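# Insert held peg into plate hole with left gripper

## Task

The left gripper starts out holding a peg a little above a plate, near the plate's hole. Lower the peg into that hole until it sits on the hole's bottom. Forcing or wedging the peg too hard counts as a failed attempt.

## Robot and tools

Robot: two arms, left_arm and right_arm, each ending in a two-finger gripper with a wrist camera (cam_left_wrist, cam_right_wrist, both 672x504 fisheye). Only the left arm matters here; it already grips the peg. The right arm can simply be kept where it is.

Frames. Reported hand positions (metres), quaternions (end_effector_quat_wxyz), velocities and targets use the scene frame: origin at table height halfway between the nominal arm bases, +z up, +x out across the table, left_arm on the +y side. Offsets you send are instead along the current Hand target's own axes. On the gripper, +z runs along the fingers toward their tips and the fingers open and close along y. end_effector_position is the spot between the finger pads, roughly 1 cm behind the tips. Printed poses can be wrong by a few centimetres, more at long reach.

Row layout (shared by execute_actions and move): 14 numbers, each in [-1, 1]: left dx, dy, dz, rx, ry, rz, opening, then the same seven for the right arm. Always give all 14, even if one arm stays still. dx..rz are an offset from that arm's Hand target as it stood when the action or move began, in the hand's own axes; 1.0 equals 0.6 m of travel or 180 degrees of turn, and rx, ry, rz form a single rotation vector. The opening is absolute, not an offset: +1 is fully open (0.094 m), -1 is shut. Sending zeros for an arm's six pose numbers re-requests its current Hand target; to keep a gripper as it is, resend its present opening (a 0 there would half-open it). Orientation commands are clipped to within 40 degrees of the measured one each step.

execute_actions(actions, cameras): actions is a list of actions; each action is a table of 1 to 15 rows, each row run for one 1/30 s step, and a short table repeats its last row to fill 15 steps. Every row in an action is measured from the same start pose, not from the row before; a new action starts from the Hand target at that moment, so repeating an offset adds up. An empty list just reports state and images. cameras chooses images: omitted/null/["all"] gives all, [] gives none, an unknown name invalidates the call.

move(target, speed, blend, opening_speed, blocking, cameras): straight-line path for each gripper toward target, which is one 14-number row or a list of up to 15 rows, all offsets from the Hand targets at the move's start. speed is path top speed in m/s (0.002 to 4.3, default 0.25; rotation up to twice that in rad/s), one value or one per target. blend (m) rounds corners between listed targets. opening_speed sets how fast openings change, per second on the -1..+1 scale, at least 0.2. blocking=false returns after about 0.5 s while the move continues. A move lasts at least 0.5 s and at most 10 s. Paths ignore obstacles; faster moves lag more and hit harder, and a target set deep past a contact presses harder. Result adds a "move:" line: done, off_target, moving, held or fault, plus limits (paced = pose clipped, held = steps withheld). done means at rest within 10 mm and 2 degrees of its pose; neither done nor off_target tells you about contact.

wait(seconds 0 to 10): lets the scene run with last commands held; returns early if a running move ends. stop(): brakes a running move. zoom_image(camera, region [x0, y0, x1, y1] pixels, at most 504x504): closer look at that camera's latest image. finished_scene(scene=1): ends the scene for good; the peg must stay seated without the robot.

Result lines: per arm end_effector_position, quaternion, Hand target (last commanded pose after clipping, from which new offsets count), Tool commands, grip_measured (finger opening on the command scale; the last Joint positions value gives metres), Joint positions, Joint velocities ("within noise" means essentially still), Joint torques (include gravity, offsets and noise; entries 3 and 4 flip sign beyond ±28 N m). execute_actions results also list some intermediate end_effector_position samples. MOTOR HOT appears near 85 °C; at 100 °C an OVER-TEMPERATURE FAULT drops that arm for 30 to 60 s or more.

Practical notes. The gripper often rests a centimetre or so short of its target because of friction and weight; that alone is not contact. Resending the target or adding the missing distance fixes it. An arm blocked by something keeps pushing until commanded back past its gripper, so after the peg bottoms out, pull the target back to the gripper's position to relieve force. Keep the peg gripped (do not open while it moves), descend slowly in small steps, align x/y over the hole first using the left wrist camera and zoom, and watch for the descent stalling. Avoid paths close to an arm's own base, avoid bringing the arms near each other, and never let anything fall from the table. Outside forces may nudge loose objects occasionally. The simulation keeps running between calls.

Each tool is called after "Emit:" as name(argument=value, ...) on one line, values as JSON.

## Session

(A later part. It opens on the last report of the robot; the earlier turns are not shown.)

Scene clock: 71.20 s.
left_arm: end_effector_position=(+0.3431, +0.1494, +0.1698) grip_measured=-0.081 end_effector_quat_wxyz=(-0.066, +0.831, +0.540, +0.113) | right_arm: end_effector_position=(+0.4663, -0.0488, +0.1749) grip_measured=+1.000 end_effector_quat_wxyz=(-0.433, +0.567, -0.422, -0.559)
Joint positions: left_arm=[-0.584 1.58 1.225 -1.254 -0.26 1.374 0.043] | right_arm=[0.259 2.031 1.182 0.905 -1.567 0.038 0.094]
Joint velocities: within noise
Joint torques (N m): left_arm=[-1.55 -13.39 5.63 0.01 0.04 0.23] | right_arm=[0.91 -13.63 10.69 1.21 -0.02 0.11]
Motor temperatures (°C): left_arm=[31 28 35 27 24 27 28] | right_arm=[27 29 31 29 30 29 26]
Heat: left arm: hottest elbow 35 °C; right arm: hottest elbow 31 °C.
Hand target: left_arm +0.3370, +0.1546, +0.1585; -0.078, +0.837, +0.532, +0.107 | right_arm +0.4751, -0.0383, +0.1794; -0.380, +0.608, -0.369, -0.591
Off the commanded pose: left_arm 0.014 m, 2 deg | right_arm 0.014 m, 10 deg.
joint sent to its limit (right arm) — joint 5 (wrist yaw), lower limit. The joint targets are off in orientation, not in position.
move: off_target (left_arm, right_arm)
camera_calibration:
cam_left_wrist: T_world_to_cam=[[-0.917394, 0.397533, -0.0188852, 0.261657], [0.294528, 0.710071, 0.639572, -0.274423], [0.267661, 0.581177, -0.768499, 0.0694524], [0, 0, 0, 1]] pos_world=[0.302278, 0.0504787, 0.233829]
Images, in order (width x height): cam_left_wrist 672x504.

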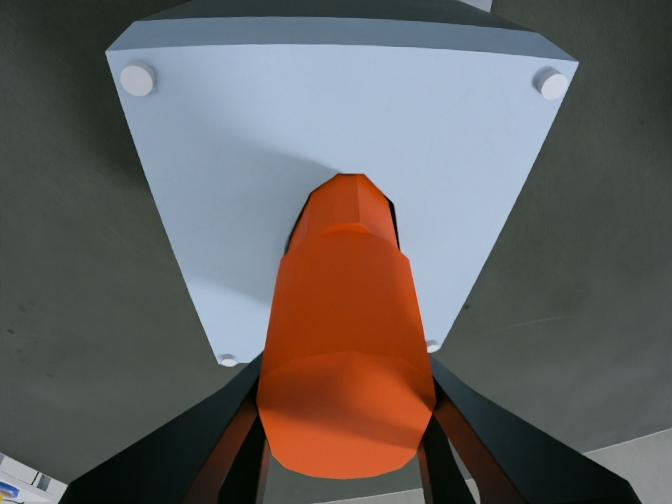

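Emit:
move(target=[[0.013,0.008,-0.0462,0,0,0,-1,0,0,0,0,0,0,1],[0.0154,0.0102,-0.0462,0,-0.025,0,-1,0,0,0,0,0,0,1]], speed=0.06)

Emit:
zoom_image(camera="cam_left_wrist", region=[280, 130, 400, 220])

Emit:
zoom_image(camera="cam_right_wrist", region=[180, 120, 340, 280])

Scene clock: 75.03 s.
left_arm: end_effector_position=(+0.3423, +0.1519, +0.1710) grip_measured=-0.081 end_effector_quat_wxyz=(-0.058, +0.837, +0.538, +0.079) | right_arm: end_effector_position=(+0.4663, -0.0488, +0.1749) grip_measured=+1.000 end_effector_quat_wxyz=(-0.433, +0.567, -0.422, -0.559)
Joint positions: left_arm=[-0.554 1.577 1.231 -1.267 -0.192 1.416 0.043] | right_arm=[0.259 2.031 1.182 0.905 -1.567 0.038 0.094]
Joint velocities: within noise
Joint torques (N m): left_arm=[-1.26 -14.92 9.51 -1.72 0.36 0.2] | right_arm=[1.03 -13.86 10.67 1.21 -0.02 0.11]
Motor temperatures (°C): left_arm=[31 28 35 27 24 27 28] | right_arm=[27 30 31 29 30 29 26]
Heat: left arm: hottest elbow 35 °C; right arm: hottest elbow 31 °C.
Hand target: left_arm +0.3436, +0.1534, +0.1876; -0.057, +0.840, +0.534, +0.074 | right_arm +0.4751, -0.0383, +0.1794; -0.380, +0.608, -0.369, -0.591
Off the commanded pose: left_arm 0.017 m, 1 deg | right_arm 0.014 m, 10 deg.
joint sent to its limit (right arm) — joint 5 (wrist yaw), lower limit. The joint targets are off in orientation, not in position.
move: off_target (left_arm, right_arm)
camera_calibration:
cam_left_wrist: T_world_to_cam=[[-0.914357, 0.404853, 0.00670389, 0.253533], [0.331271, 0.738447, 0.587329, -0.284791], [0.232832, 0.539249, -0.80932, 0.0943179], [0, 0, 0, 1]] pos_world=[0.304203, 0.056799, 0.2419]
cam_right_wrist: T_world_to_cam=[[0.964633, 0.254655, 0.0680768, -0.449181], [0.156423, -0.345136, -0.925426, 0.119273], [-0.212168, 0.903345, -0.372764, 0.320965], [0, 0, 0, 1]] pos_world=[0.482736, -0.13439, 0.260601]

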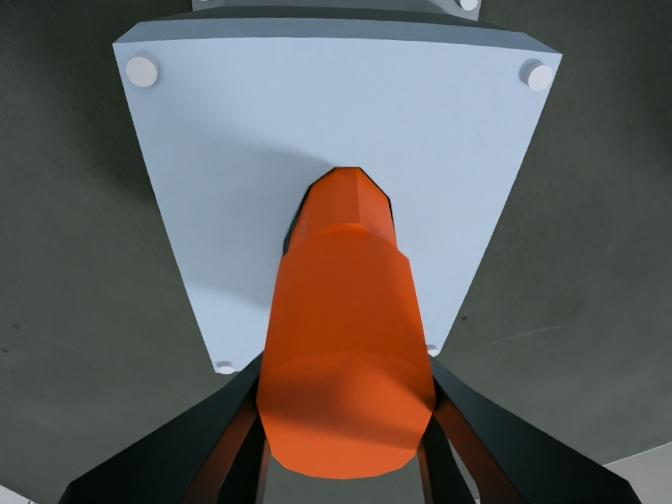

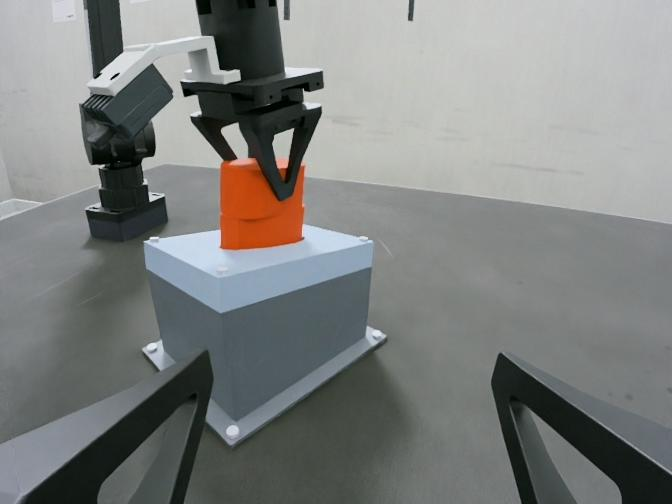

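Scaled by 4.200 from the camera's 672x504 image, which has a finer 960x720 frame.

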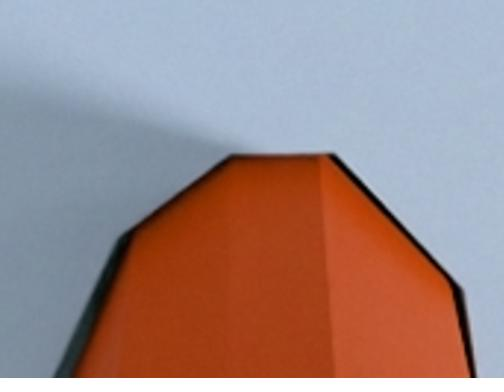

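Scaled by 3.150 from the camera's 672x504 image, which has a finer 960x720 frame.

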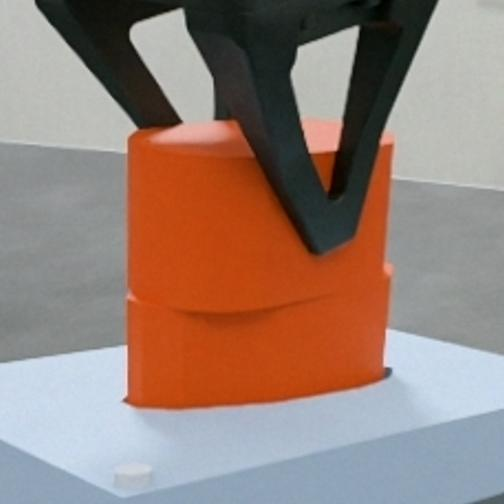

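Emit:
move(target=[-0.006,0.001,0.029,0,0,0,-1,0,0,0,0,0,0,1], speed=0.05)

Emit:
zoom_image(camera="cam_left_wrist", region=[280, 130, 400, 220])

Emit:
zoom_image(camera="cam_right_wrist", region=[180, 120, 340, 280])

Scene clock: 76.27 s.
left_arm: end_effector_position=(+0.3425, +0.1517, +0.1709) grip_measured=-0.081 end_effector_quat_wxyz=(-0.057, +0.838, +0.538, +0.079) | right_arm: end_effector_position=(+0.4663, -0.0488, +0.1749) grip_measured=+1.000 end_effector_quat_wxyz=(-0.433, +0.567, -0.422, -0.559)
Joint positions: left_arm=[-0.554 1.577 1.231 -1.266 -0.191 1.417 0.043] | right_arm=[0.259 2.031 1.182 0.905 -1.567 0.038 0.094]
Joint velocities: within noise
Joint torques (N m): left_arm=[-1.26 -13.63 7.49 -0.2 0.37 0.19] | right_arm=[0.97 -13.74 10.71 1.2 -0.03 0.11]
Motor temperatures (°C): left_arm=[31 28 35 27 24 27 28] | right_arm=[27 30 31 29 30 29 26]
Heat: left arm: hottest elbow 35 °C; right arm: hottest elbow 31 °C.
Hand target: left_arm +0.3437, +0.1529, +0.1698; -0.057, +0.840, +0.534, +0.074 | right_arm +0.4751, -0.0383, +0.1794; -0.380, +0.608, -0.369, -0.591
Off the commanded pose: left_arm 0.002 m, 1 deg | right_arm 0.014 m, 10 deg.
joint sent to its limit (right arm) — joint 5 (wrist yaw), lower limit. The joint targets are off in orientation, not in position.
move: off_target (right_arm)
camera_calibration:
cam_left_wrist: T_world_to_cam=[[-0.91404, 0.405583, 0.00581274, 0.25365], [0.331522, 0.738723, 0.586841, -0.284692], [0.233718, 0.538323, -0.809681, 0.0942435], [0, 0, 0, 1]] pos_world=[0.304202, 0.0566985, 0.241901]
cam_right_wrist: T_world_to_cam=[[0.964633, 0.254655, 0.0680768, -0.449181], [0.156423, -0.345136, -0.925426, 0.119273], [-0.212168, 0.903345, -0.372764, 0.320965], [0, 0, 0, 1]] pos_world=[0.482736, -0.13439, 0.260601]

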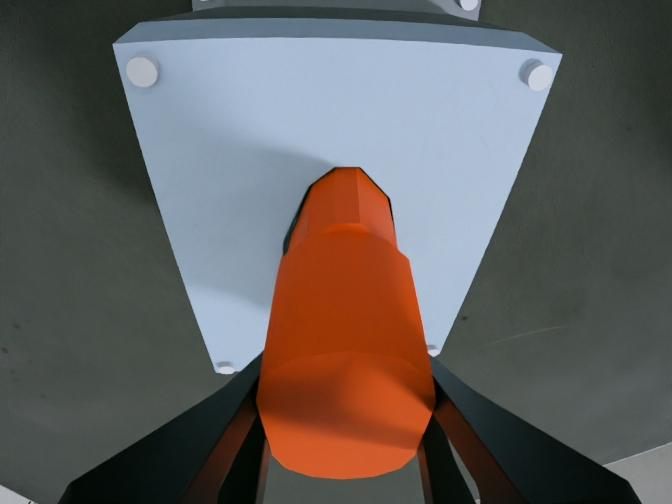

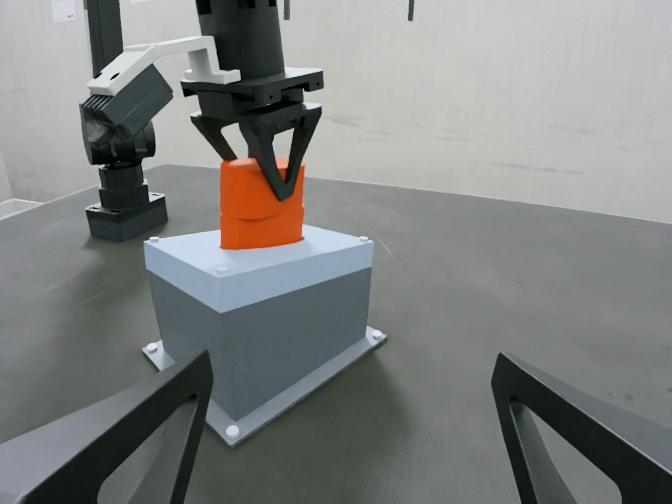

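Scaled by 4.200 from the camera's 672x504 image, which has a finer 960x720 frame.

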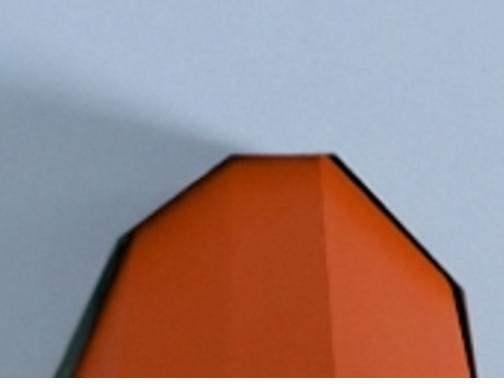

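Scaled by 3.150 from the camera's 672x504 image, which has a finer 960x720 frame.

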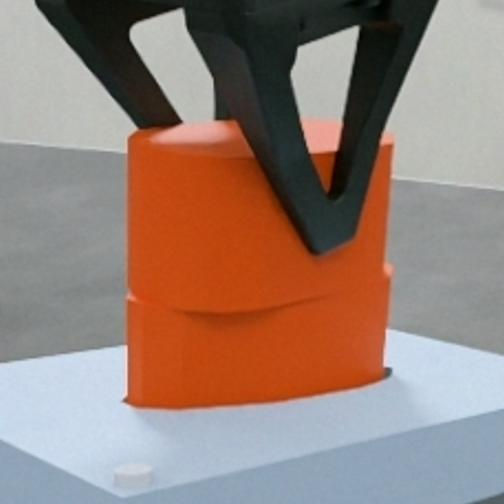

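Emit:
move(target=[-0.0022,0.0004,0.01,0,0,0,-1,0,0,0,0,0,0,1], speed=0.04)

Emit:
zoom_image(camera="cam_left_wrist", region=[280, 130, 400, 220])

Emit:
zoom_image(camera="cam_right_wrist", region=[180, 120, 340, 280])

Scene clock: 77.07 s.
left_arm: end_effector_position=(+0.3441, +0.1507, +0.1709) grip_measured=-0.081 end_effector_quat_wxyz=(-0.054, +0.838, +0.537, +0.081) | right_arm: end_effector_position=(+0.4663, -0.0488, +0.1749) grip_measured=+1.000 end_effector_quat_wxyz=(-0.433, +0.567, -0.422, -0.559)
Joint positions: left_arm=[-0.554 1.577 1.231 -1.259 -0.191 1.418 0.043] | right_arm=[0.259 2.031 1.182 0.905 -1.567 0.038 0.094]
Joint velocities: within noise
Joint torques (N m): left_arm=[-1.26 -13.16 6.78 0.13 0.37 0.16] | right_arm=[0.85 -13.63 10.69 1.17 -0.02 0.11]
Motor temperatures (°C): left_arm=[31 28 35 27 24 27 28] | right_arm=[27 30 31 29 30 29 26]
Heat: left arm: hottest elbow 35 °C; right arm: hottest elbow 31 °C.
Hand target: left_arm +0.3438, +0.1527, +0.1637; -0.057, +0.840, +0.534, +0.074 | right_arm +0.4751, -0.0383, +0.1794; -0.380, +0.608, -0.369, -0.591
Off the commanded pose: left_arm 0.007 m, 1 deg | right_arm 0.014 m, 10 deg.
joint sent to its limit (right arm) — joint 5 (wrist yaw), lower limit. The joint targets are off in orientation, not in position.
move: off_target (right_arm)
camera_calibration:
cam_left_wrist: T_world_to_cam=[[-0.913472, 0.406899, -0.0014409, 0.256352], [0.328976, 0.740614, 0.585889, -0.283669], [0.239465, 0.53472, -0.81039, 0.0930965], [0, 0, 0, 1]] pos_world=[0.305197, 0.0559991, 0.242012]
cam_right_wrist: T_world_to_cam=[[0.964633, 0.254655, 0.0680768, -0.449181], [0.156423, -0.345136, -0.925426, 0.119273], [-0.212168, 0.903345, -0.372764, 0.320965], [0, 0, 0, 1]] pos_world=[0.482736, -0.13439, 0.260601]

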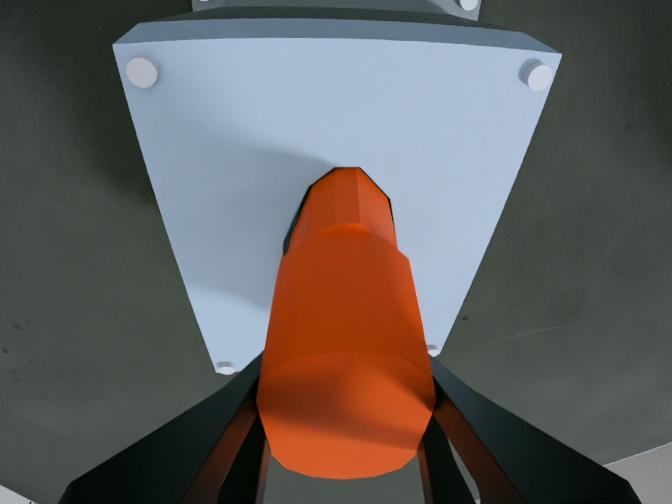

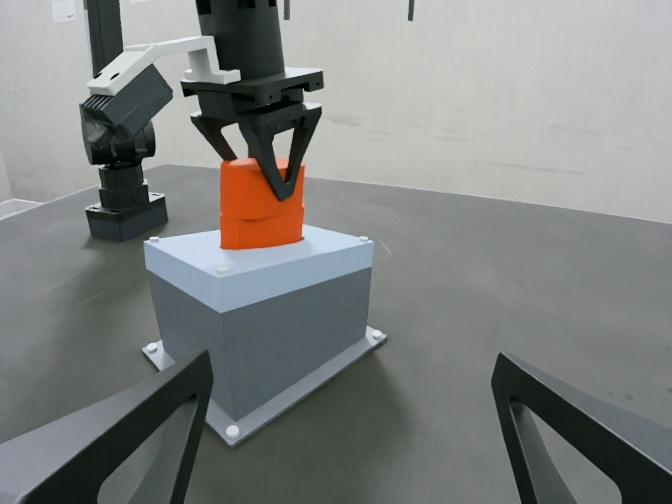

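Scaled by 4.200 from the camera's 672x504 image, which has a finer 960x720 frame.

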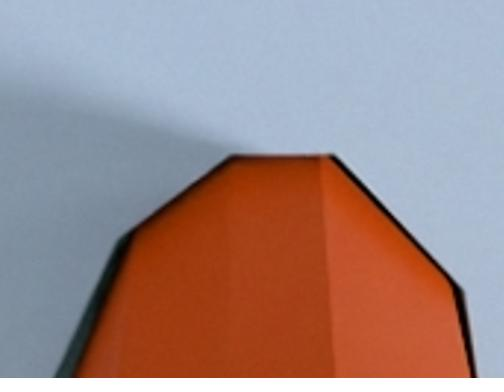

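Scaled by 3.150 from the camera's 672x504 image, which has a finer 960x720 frame.

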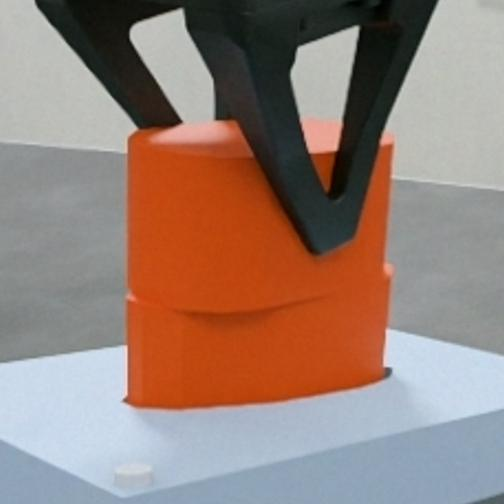

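Emit:
wait(seconds=0.3)

Emit:
zoom_image(camera="cam_left_wrist", region=[280, 130, 400, 220])

Scene clock: 77.53 s.
left_arm: end_effector_position=(+0.3441, +0.1507, +0.1709) grip_measured=-0.081 end_effector_quat_wxyz=(-0.054, +0.838, +0.537, +0.081) | right_arm: end_effector_position=(+0.4663, -0.0488, +0.1749) grip_measured=+1.000 end_effector_quat_wxyz=(-0.433, +0.567, -0.422, -0.559)
Joint positions: left_arm=[-0.554 1.577 1.231 -1.259 -0.191 1.418 0.043] | right_arm=[0.259 2.031 1.182 0.905 -1.567 0.038 0.094]
Joint velocities: within noise
Joint torques (N m): left_arm=[-1.32 -13.16 6.78 0.1 0.37 0.16] | right_arm=[0.97 -13.68 10.67 1.18 -0.03 0.11]
Motor temperatures (°C): left_arm=[31 28 35 27 24 27 28] | right_arm=[27 30 31 29 30 29 26]
Heat: left arm: hottest elbow 35 °C; right arm: hottest elbow 31 °C.
Hand target: left_arm +0.3438, +0.1527, +0.1637; -0.057, +0.840, +0.534, +0.074 | right_arm +0.4751, -0.0383, +0.1794; -0.380, +0.608, -0.369, -0.591
Tool commands: left_gripper/opening=-1.0 right_gripper/opening=+1.0
Off the commanded pose: left_arm 0.007 m, 1 deg | right_arm 0.014 m, 10 deg.
wait: 0.30 s; at rest from the start
camera_calibration:
cam_left_wrist: T_world_to_cam=[[-0.913472, 0.406899, -0.0014409, 0.256352], [0.328976, 0.740614, 0.585889, -0.283669], [0.239465, 0.53472, -0.81039, 0.0930965], [0, 0, 0, 1]] pos_world=[0.305197, 0.0559991, 0.242012]
cam_right_wrist: T_world_to_cam=[[0.964633, 0.254655, 0.0680768, -0.449181], [0.156423, -0.345136, -0.925426, 0.119273], [-0.212168, 0.903345, -0.372764, 0.320965], [0, 0, 0, 1]] pos_world=[0.482736, -0.13439, 0.260601]

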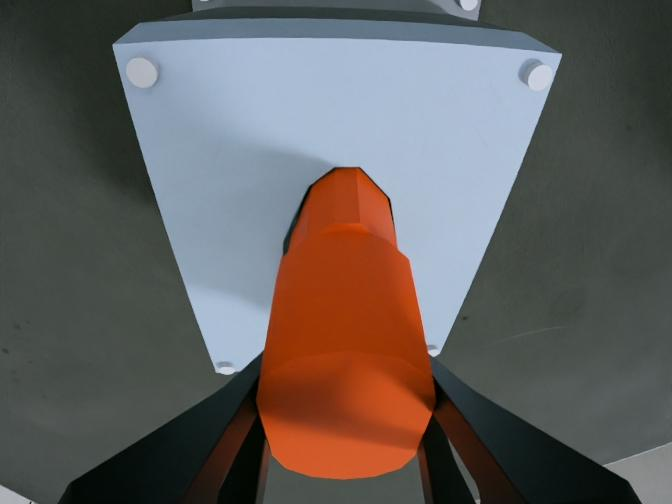

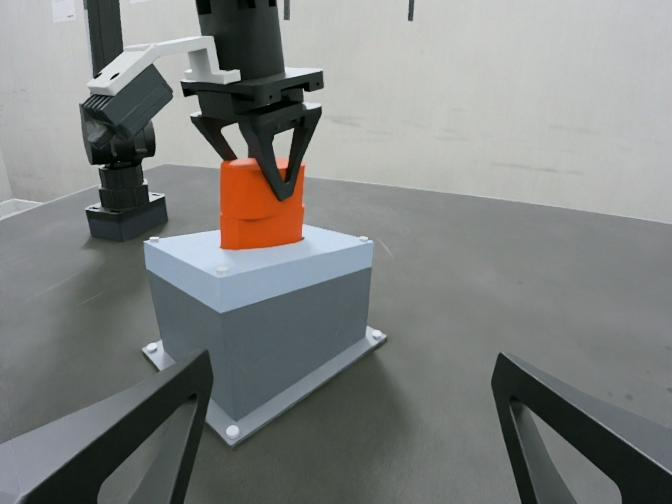

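Scaled by 4.200 from the camera's 672x504 image, which has a finer 960x720 frame.

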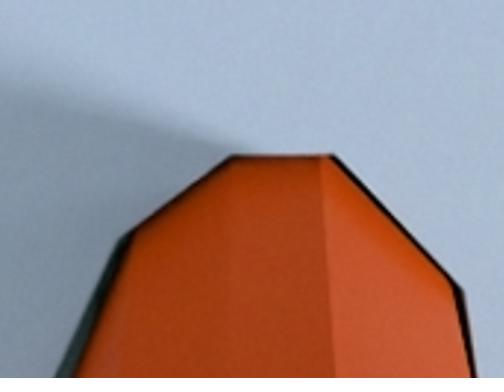

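Emit:
move(target=[-0.0015,0.0,0.0067,0,0,0,-1,0,0,0,0,0,0,1], speed=0.04, cameras=["cam_left_wrist"])

Emit:
zoom_image(camera="cam_left_wrist", region=[280, 130, 400, 220])

Scene clock: 78.30 s.
left_arm: end_effector_position=(+0.3442, +0.1506, +0.1709) grip_measured=-0.081 end_effector_quat_wxyz=(-0.054, +0.838, +0.537, +0.081) | right_arm: end_effector_position=(+0.4663, -0.0488, +0.1749) grip_measured=+1.000 end_effector_quat_wxyz=(-0.433, +0.567, -0.422, -0.559)
Joint positions: left_arm=[-0.554 1.577 1.231 -1.258 -0.191 1.418 0.043] | right_arm=[0.259 2.031 1.182 0.905 -1.567 0.038 0.094]
Joint velocities: within noise
Joint torques (N m): left_arm=[-1.32 -12.86 6.28 0.47 0.36 0.14] | right_arm=[1.08 -13.74 10.69 1.18 -0.03 0.11]
Motor temperatures (°C): left_arm=[31 28 35 27 24 27 28] | right_arm=[27 30 31 29 30 29 26]
Heat: left arm: hottest elbow 35 °C; right arm: hottest elbow 31 °C.
Hand target: left_arm +0.3437, +0.1526, +0.1596; -0.057, +0.840, +0.534, +0.074 | right_arm +0.4751, -0.0383, +0.1794; -0.380, +0.608, -0.369, -0.591
Off the commanded pose: left_arm 0.011 m, 1 deg | right_arm 0.014 m, 10 deg.
joint sent to its limit (right arm) — joint 5 (wrist yaw), lower limit. The joint targets are off in orientation, not in position.
move: off_target (left_arm, right_arm)
camera_calibration:
cam_left_wrist: T_world_to_cam=[[-0.913437, 0.406975, -0.00215009, 0.25664], [0.328704, 0.740856, 0.585735, -0.283521], [0.239973, 0.534325, -0.8105, 0.0930205], [0, 0, 0, 1]] pos_world=[0.305297, 0.0558993, 0.242013]
Images, in order (width x height): cam_left_wrist 672x504.

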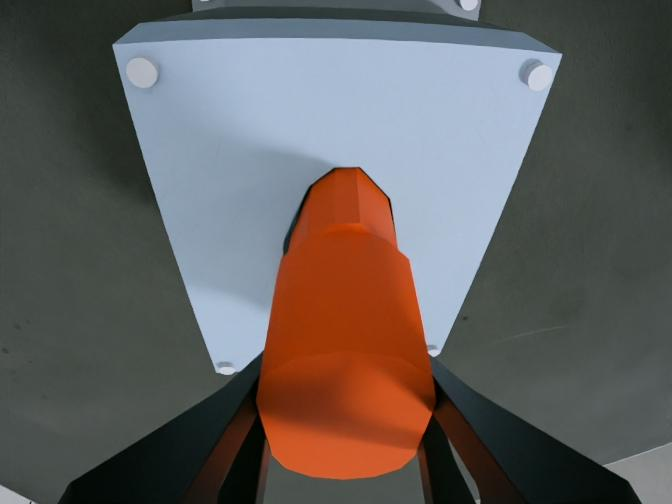

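Scaled by 4.200 from the camera's 672x504 image, which has a finer 960x720 frame.

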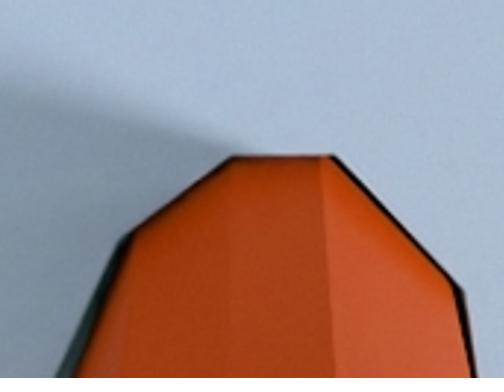

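Emit:
move(target=[-0.0029,0.0,0.0131,0,0,0,-1,0,0,0,0,0,0,1], speed=0.04)

Emit:
zoom_image(camera="cam_left_wrist", region=[280, 130, 400, 220])

Emit:
zoom_image(camera="cam_right_wrist", region=[180, 120, 340, 280])

Scene clock: 79.53 s.
left_arm: end_effector_position=(+0.3439, +0.1507, +0.1703) grip_measured=-0.081 end_effector_quat_wxyz=(-0.051, +0.838, +0.537, +0.082) | right_arm: end_effector_position=(+0.4663, -0.0488, +0.1749) grip_measured=+1.000 end_effector_quat_wxyz=(-0.433, +0.567, -0.422, -0.559)
Joint positions: left_arm=[-0.554 1.573 1.225 -1.25 -0.191 1.419 0.043] | right_arm=[0.259 2.031 1.182 0.905 -1.567 0.038 0.094]
Joint velocities: within noise
Joint torques (N m): left_arm=[-1.38 -11.99 5.74 0.9 0.36 0.14] | right_arm=[0.97 -13.68 10.67 1.24 -0.02 0.11]
Motor temperatures (°C): left_arm=[31 28 35 27 24 27 28] | right_arm=[27 30 31 29 30 29 26]
Heat: left arm: hottest elbow 35 °C; right arm: hottest elbow 31 °C.
Hand target: left_arm +0.3434, +0.1524, +0.1514; -0.057, +0.840, +0.534, +0.074 | right_arm +0.4751, -0.0383, +0.1794; -0.380, +0.608, -0.369, -0.591
Off the commanded pose: left_arm 0.019 m, 1 deg | right_arm 0.014 m, 10 deg.
joint sent to its limit (right arm) — joint 5 (wrist yaw), lower limit. The joint targets are off in orientation, not in position.
move: off_target (left_arm, right_arm)
camera_calibration:
cam_left_wrist: T_world_to_cam=[[-0.913294, 0.40723, -0.00767402, 0.257109], [0.32628, 0.742766, 0.584671, -0.282412], [0.243795, 0.531472, -0.811234, 0.0917497], [0, 0, 0, 1]] pos_world=[0.304594, 0.056301, 0.241522]
cam_right_wrist: T_world_to_cam=[[0.964633, 0.254655, 0.0680768, -0.449181], [0.156423, -0.345136, -0.925426, 0.119273], [-0.212168, 0.903345, -0.372764, 0.320965], [0, 0, 0, 1]] pos_world=[0.482736, -0.13439, 0.260601]

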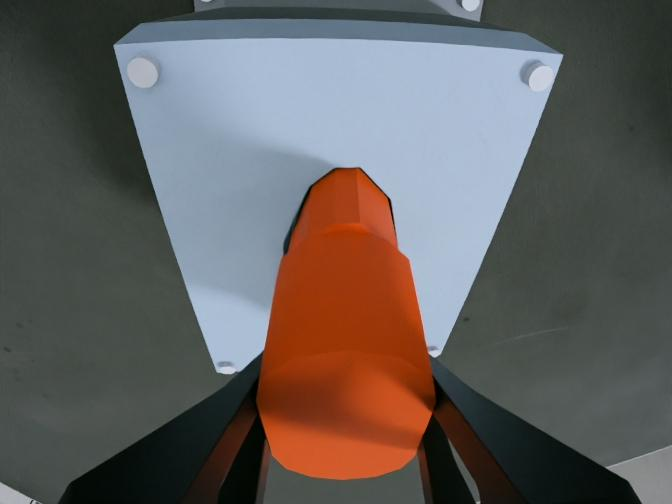

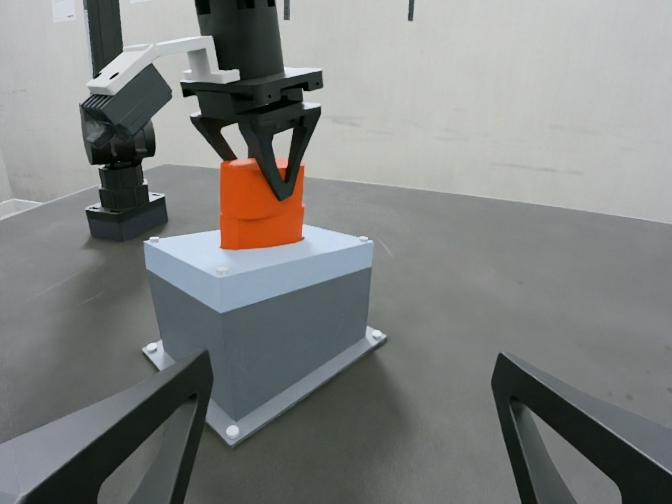

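Scaled by 4.200 from the camera's 672x504 image, which has a finer 960x720 frame.

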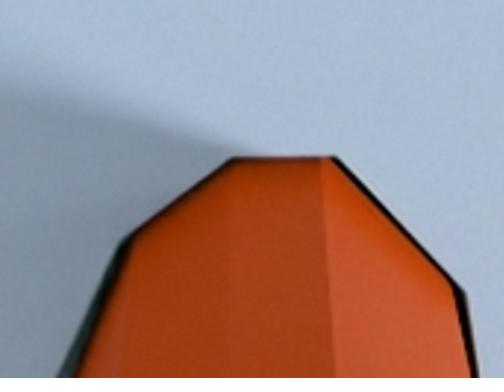

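Scaled by 3.150 from the camera's 672x504 image, which has a finer 960x720 frame.

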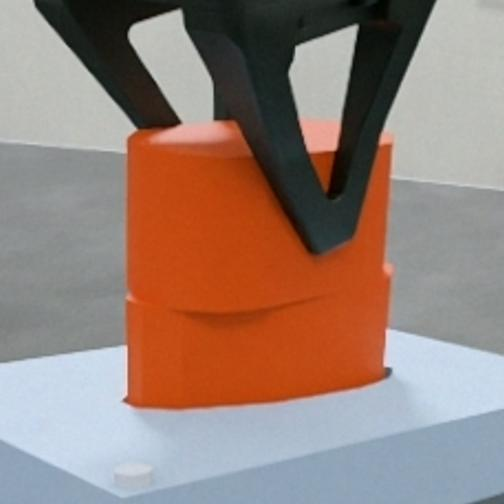

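Emit:
move(target=[0.004,0,-0.0196,0,0,0,-1,-0.193,-0.29,0.063,0,0.139,0,1])

Emit:
zoom_image(camera="cam_right_wrist", region=[100, 100, 400, 400])

Scene clock: 82.17 s.
left_arm: end_effector_position=(+0.3440, +0.1507, +0.1706) grip_measured=-0.081 end_effector_quat_wxyz=(-0.050, +0.838, +0.537, +0.082) | right_arm: end_effector_position=(+0.6080, +0.0605, +0.2885) grip_measured=+1.000 end_effector_quat_wxyz=(-0.408, +0.586, -0.395, -0.578)
Joint positions: left_arm=[-0.554 1.572 1.225 -1.249 -0.191 1.419 0.043] | right_arm=[0.347 2.301 1.997 0.54 -1.567 0.215 0.094]
Joint velocities: within noise
Joint torques (N m): left_arm=[-1.26 -12.69 7.2 -0.17 0.36 0.15] | right_arm=[0.79 -19.6 14.46 1.13 0.11 0.06]
Motor temperatures (°C): left_arm=[31 28 35 27 24 27 28] | right_arm=[27 30 31 29 30 29 26]
Heat: left arm: hottest elbow 35 °C; right arm: hottest elbow 31 °C.
Hand target: left_arm +0.3438, +0.1525, +0.1635; -0.057, +0.840, +0.534, +0.074 | right_arm +0.6113, +0.0722, +0.2992; -0.291, +0.722, -0.442, -0.445
Off the commanded pose: left_arm 0.007 m, 1 deg | right_arm 0.016 m, 26 deg.
joint sent to its limit (right arm) — joint 5 (wrist yaw), lower limit. The joint targets are off in orientation, not in position.
move: off_target (right_arm)
camera_calibration:
cam_left_wrist: T_world_to_cam=[[-0.913262, 0.407279, -0.00879346, 0.25737], [0.325766, 0.743103, 0.58453, -0.282475], [0.244601, 0.530964, -0.811325, 0.0918806], [0, 0, 0, 1]] pos_world=[0.304593, 0.0563013, 0.241923]
cam_right_wrist: T_world_to_cam=[[0.938162, 0.338825, 0.0710586, -0.611372], [0.188702, -0.328395, -0.925499, 0.219403], [-0.290247, 0.881677, -0.372025, 0.343256], [0, 0, 0, 1]] pos_world=[0.631794, -0.0234418, 0.3742]

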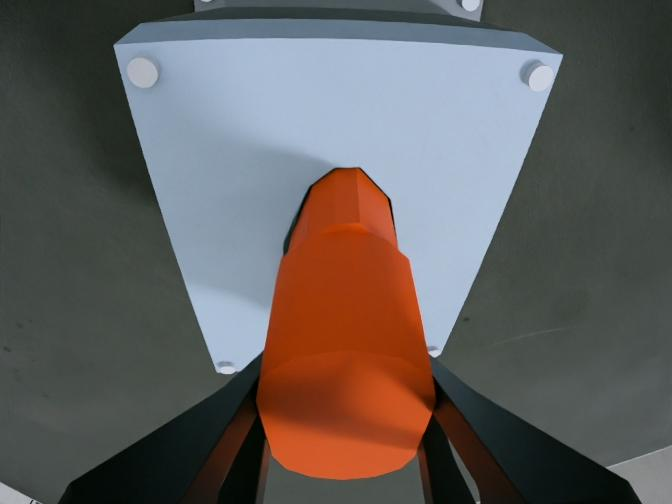

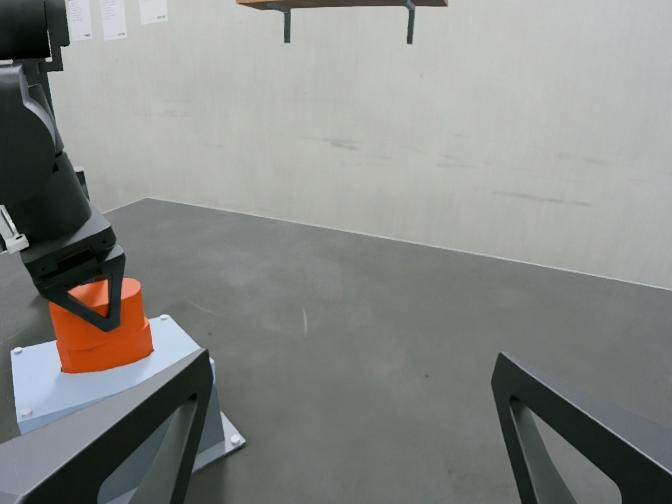

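Scaled by 1.680 from the camera's 672x504 image, which has a finer 960x720 frame.

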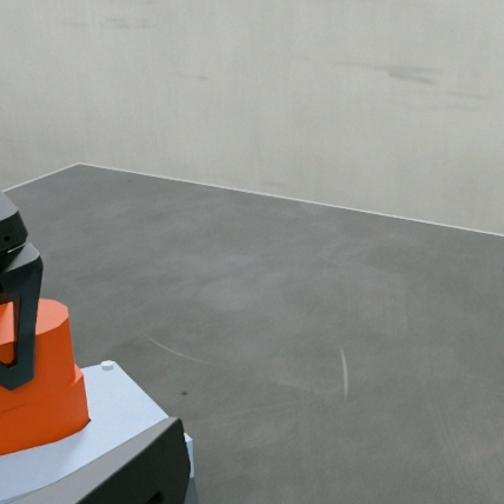

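Emit:
zoom_image(camera="cam_right_wrist", region=[30, 260, 180, 410])

Emit:
zoom_image(camera="cam_right_wrist", region=[100, 310, 180, 390])

Scaled by 3.360 from the camera's 672x504 image, which has a finer 960x720 frame.

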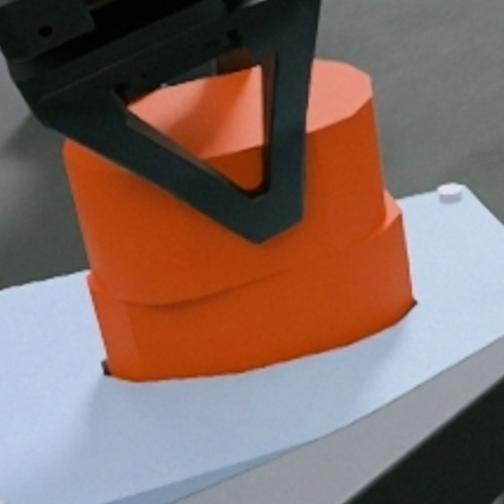

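Scaled by 6.300 from the camera's 672x504 image, which has a finer 960x720 frame.

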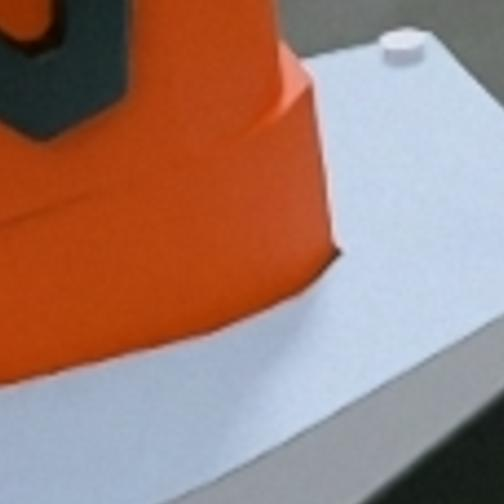

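Emit:
move(target=[0,0,0,0,0,0,-1,0.201,0.29,0.024,0,-0.139,0,1])

Emit:
zoom_image(camera="cam_right_wrist", region=[120, 130, 400, 410])

Scene clock: 85.17 s.
left_arm: end_effector_position=(+0.3440, +0.1507, +0.1706) grip_measured=-0.081 end_effector_quat_wxyz=(-0.050, +0.838, +0.537, +0.082) | right_arm: end_effector_position=(+0.4758, -0.0317, +0.1757) grip_measured=+1.000 end_effector_quat_wxyz=(-0.420, +0.568, -0.421, -0.569)
Joint positions: left_arm=[-0.554 1.572 1.225 -1.249 -0.191 1.419 0.043] | right_arm=[0.282 2.05 1.244 0.78 -1.568 -0.023 0.094]
Joint velocities: within noise
Joint torques (N m): left_arm=[-1.26 -12.69 7.21 -0.17 0.36 0.15] | right_arm=[-0.79 -16.44 5.87 2.22 -0.04 -0.1]
Motor temperatures (°C): left_arm=[31 28 35 27 24 27 28] | right_arm=[27 30 32 29 29 29 26]
Heat: left arm: hottest elbow 35 °C; right arm: hottest elbow 32 °C.
Hand target: left_arm +0.3438, +0.1525, +0.1635; -0.057, +0.840, +0.534, +0.074 | right_arm +0.4750, -0.0384, +0.1796; -0.380, +0.608, -0.369, -0.591
Off the commanded pose: left_arm 0.007 m, 1 deg | right_arm 0.008 m, 9 deg.
joint sent to its limit (right arm) — joint 5 (wrist yaw), lower limit. The joint targets are off in orientation, not in position.
move: off_target (right_arm)
camera_calibration:
cam_left_wrist: T_world_to_cam=[[-0.913262, 0.407279, -0.00879346, 0.25737], [0.325766, 0.743103, 0.58453, -0.282475], [0.244601, 0.530964, -0.811325, 0.0918806], [0, 0, 0, 1]] pos_world=[0.304593, 0.0563013, 0.241923]
cam_right_wrist: T_world_to_cam=[[0.959309, 0.278408, 0.0470666, -0.455858], [0.14618, -0.347081, -0.926373, 0.129365], [-0.241574, 0.895558, -0.373656, 0.321722], [0, 0, 0, 1]] pos_world=[0.496118, -0.116306, 0.261509]

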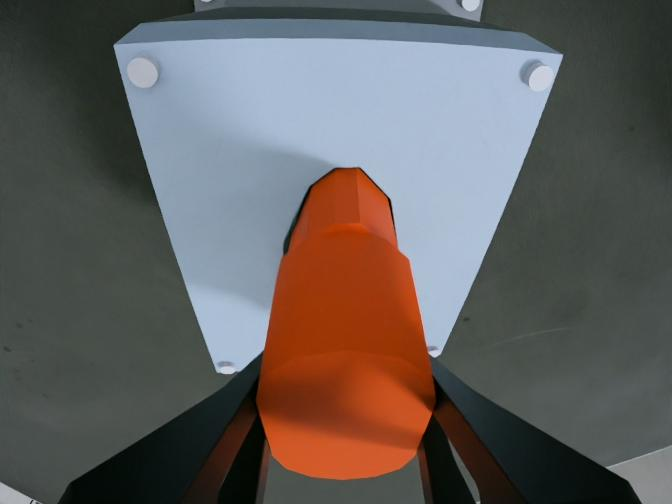

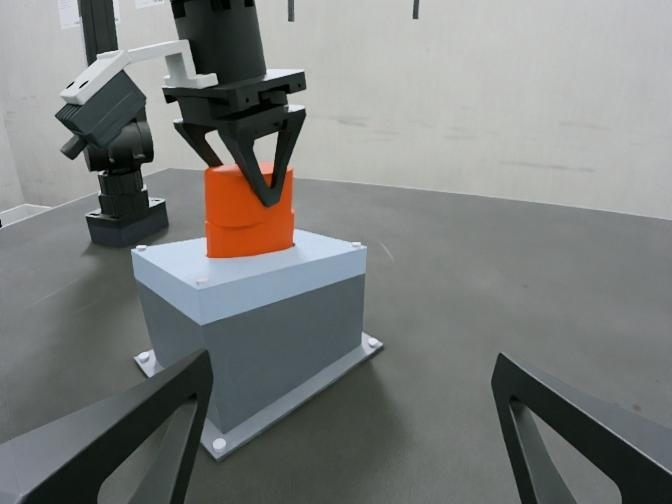

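Scaled by 1.800 from the camera's 672x504 image, which has a finer 960x720 frame.

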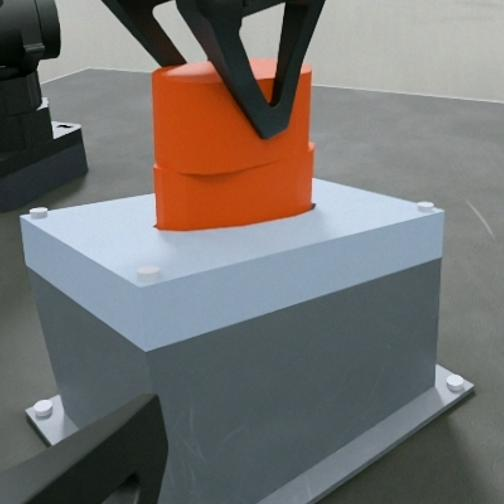

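Emit:
zoom_image(camera="cam_left_wrist", region=[275, 155, 345, 265])

Emit:
zoom_image(camera="cam_left_wrist", region=[345, 155, 415, 265])

Emit:
zoom_image(camera="cam_right_wrist", region=[195, 215, 305, 270])

Scaled by 4.582 from the camera's 672x504 image, which has a finer 960x720 frame.

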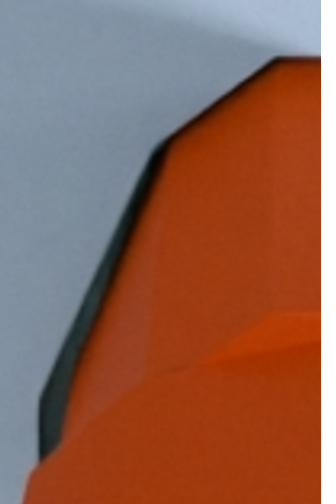

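Scaled by 4.582 from the camera's 672x504 image, which has a finer 960x720 frame.

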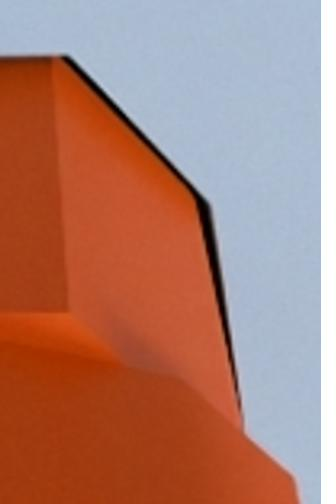

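Scaled by 4.582 from the camera's 672x504 image, which has a finer 960x720 frame.

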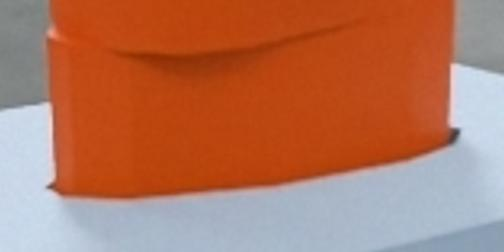

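Emit:
move(target=[0.0025,0.0095,-0.0209,-0.0017,0,0.0088,-1,0,0,0,0,0,0,1], speed=0.05)

Emit:
zoom_image(camera="cam_left_wrist", region=[275, 155, 345, 265])

Emit:
zoom_image(camera="cam_left_wrist", region=[345, 155, 415, 265])

Scene clock: 87.33 s.
left_arm: end_effector_position=(+0.3426, +0.1515, +0.1709) grip_measured=-0.081 end_effector_quat_wxyz=(-0.055, +0.844, +0.528, +0.080) | right_arm: end_effector_position=(+0.4758, -0.0317, +0.1757) grip_measured=+1.000 end_effector_quat_wxyz=(-0.420, +0.569, -0.420, -0.568)
Joint positions: left_arm=[-0.554 1.572 1.226 -1.257 -0.191 1.44 0.043] | right_arm=[0.282 2.05 1.244 0.78 -1.568 -0.025 0.094]
Joint velocities: within noise
Joint torques (N m): left_arm=[-1.32 -12.69 9.59 -0.91 0.31 0.23] | right_arm=[-0.67 -16.67 5.86 2.13 -0.04 -0.1]
Motor temperatures (°C): left_arm=[31 28 35 27 24 27 28] | right_arm=[27 30 32 29 29 29 26]
Heat: left arm: hottest elbow 35 °C; right arm: hottest elbow 32 °C.
Hand target: left_arm +0.3488, +0.1492, +0.1761; -0.055, +0.848, +0.522, +0.075 | right_arm +0.4750, -0.0384, +0.1796; -0.380, +0.608, -0.369, -0.591
Off the commanded pose: left_arm 0.008 m, 1 deg | right_arm 0.008 m, 9 deg.
joint sent to its limit (right arm) — joint 5 (wrist yaw), lower limit. The joint targets are off in orientation, not in position.
move: off_target (right_arm)
camera_calibration:
cam_left_wrist: T_world_to_cam=[[-0.904714, 0.426013, 0.00240512, 0.248101], [0.346759, 0.7331, 0.585084, -0.288574], [0.24749, 0.530167, -0.810969, 0.0910805], [0, 0, 0, 1]] pos_world=[0.301984, 0.0575715, 0.242107]
cam_right_wrist: T_world_to_cam=[[0.959195, 0.278403, 0.049358, -0.456182], [0.14824, -0.346523, -0.926254, 0.128371], [-0.240768, 0.895775, -0.373654, 0.321389], [0, 0, 0, 1]] pos_world=[0.495918, -0.116406, 0.261508]

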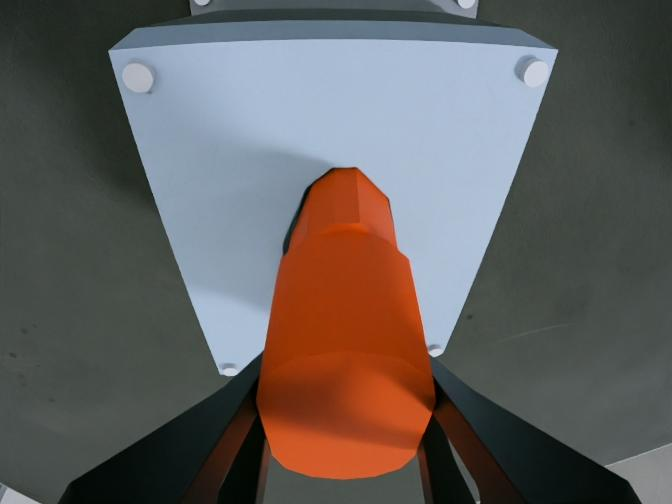

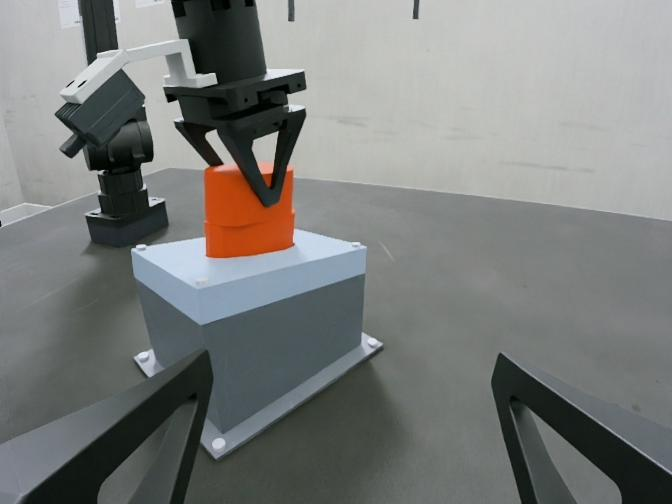

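Scaled by 4.582 from the camera's 672x504 image, which has a finer 960x720 frame.

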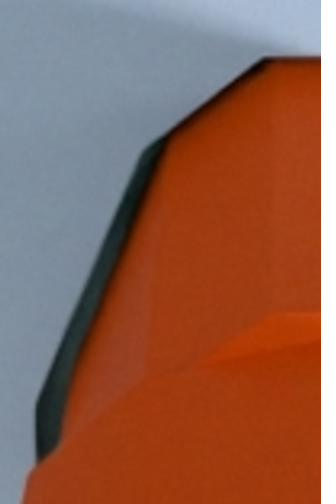

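Scaled by 4.582 from the camera's 672x504 image, which has a finer 960x720 frame.

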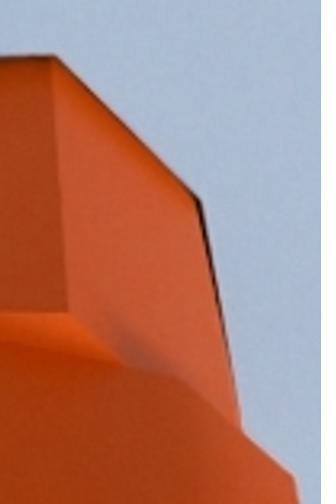

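Emit:
move(target=[-0.0005,0.01,0.0004,0,0,0,-1,0,0,0,0,0,0,1], speed=0.05, cameras=["cam_left_wrist"])

Emit:
zoom_image(camera="cam_left_wrist", region=[275, 155, 415, 265])

Scene clock: 88.23 s.
left_arm: end_effector_position=(+0.3429, +0.1513, +0.1709) grip_measured=-0.081 end_effector_quat_wxyz=(-0.057, +0.844, +0.527, +0.078) | right_arm: end_effector_position=(+0.4758, -0.0317, +0.1757) grip_measured=+1.000 end_effector_quat_wxyz=(-0.421, +0.569, -0.420, -0.568)
Joint positions: left_arm=[-0.554 1.577 1.231 -1.264 -0.191 1.443 0.043] | right_arm=[0.282 2.05 1.244 0.78 -1.568 -0.025 0.094]
Joint velocities: within noise
Joint torques (N m): left_arm=[-1.26 -12.04 10.35 -0.75 0.3 0.21] | right_arm=[-0.67 -16.56 5.87 2.14 -0.04 -0.11]
Motor temperatures (°C): left_arm=[31 28 35 27 24 27 28] | right_arm=[27 30 32 29 29 29 26]
Heat: left arm: hottest elbow 35 °C; right arm: hottest elbow 32 °C.
Hand target: left_arm +0.3540, +0.1464, +0.1756; -0.056, +0.848, +0.522, +0.075 | right_arm +0.4750, -0.0384, +0.1796; -0.380, +0.608, -0.369, -0.591
Off the commanded pose: left_arm 0.013 m, 1 deg | right_arm 0.008 m, 9 deg.
joint sent to its limit (right arm) — joint 5 (wrist yaw), lower limit. The joint targets are off in orientation, not in position.
move: off_target (left_arm, right_arm)
camera_calibration:
cam_left_wrist: T_world_to_cam=[[-0.903427, 0.428654, 0.00869942, 0.246621], [0.352047, 0.730084, 0.585697, -0.290035], [0.24471, 0.532197, -0.810483, 0.091637], [0, 0, 0, 1]] pos_world=[0.302485, 0.0572657, 0.241997]
Images, in order (width x height): cam_left_wrist 672x504.

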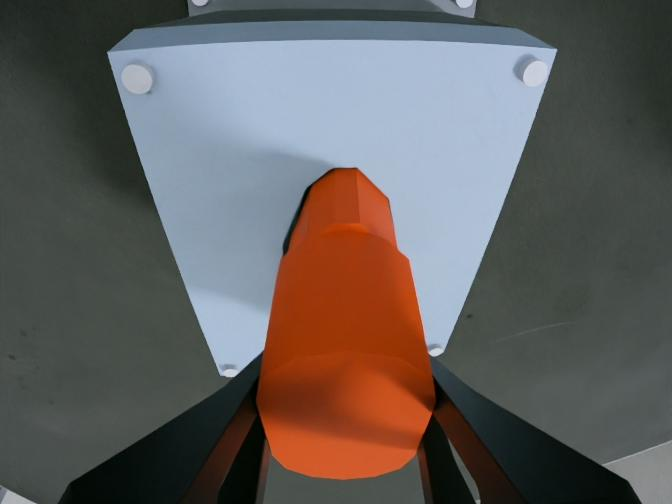

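Scaled by 3.600 from the camera's 672x504 image, which has a finer 960x720 frame.

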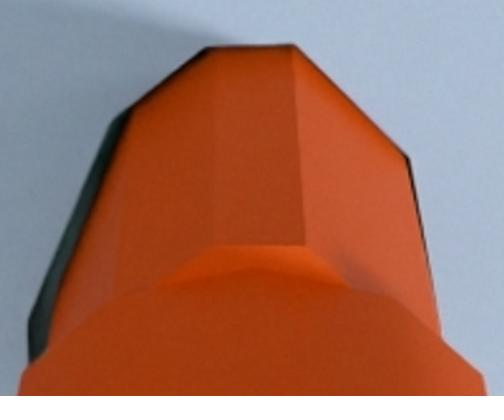

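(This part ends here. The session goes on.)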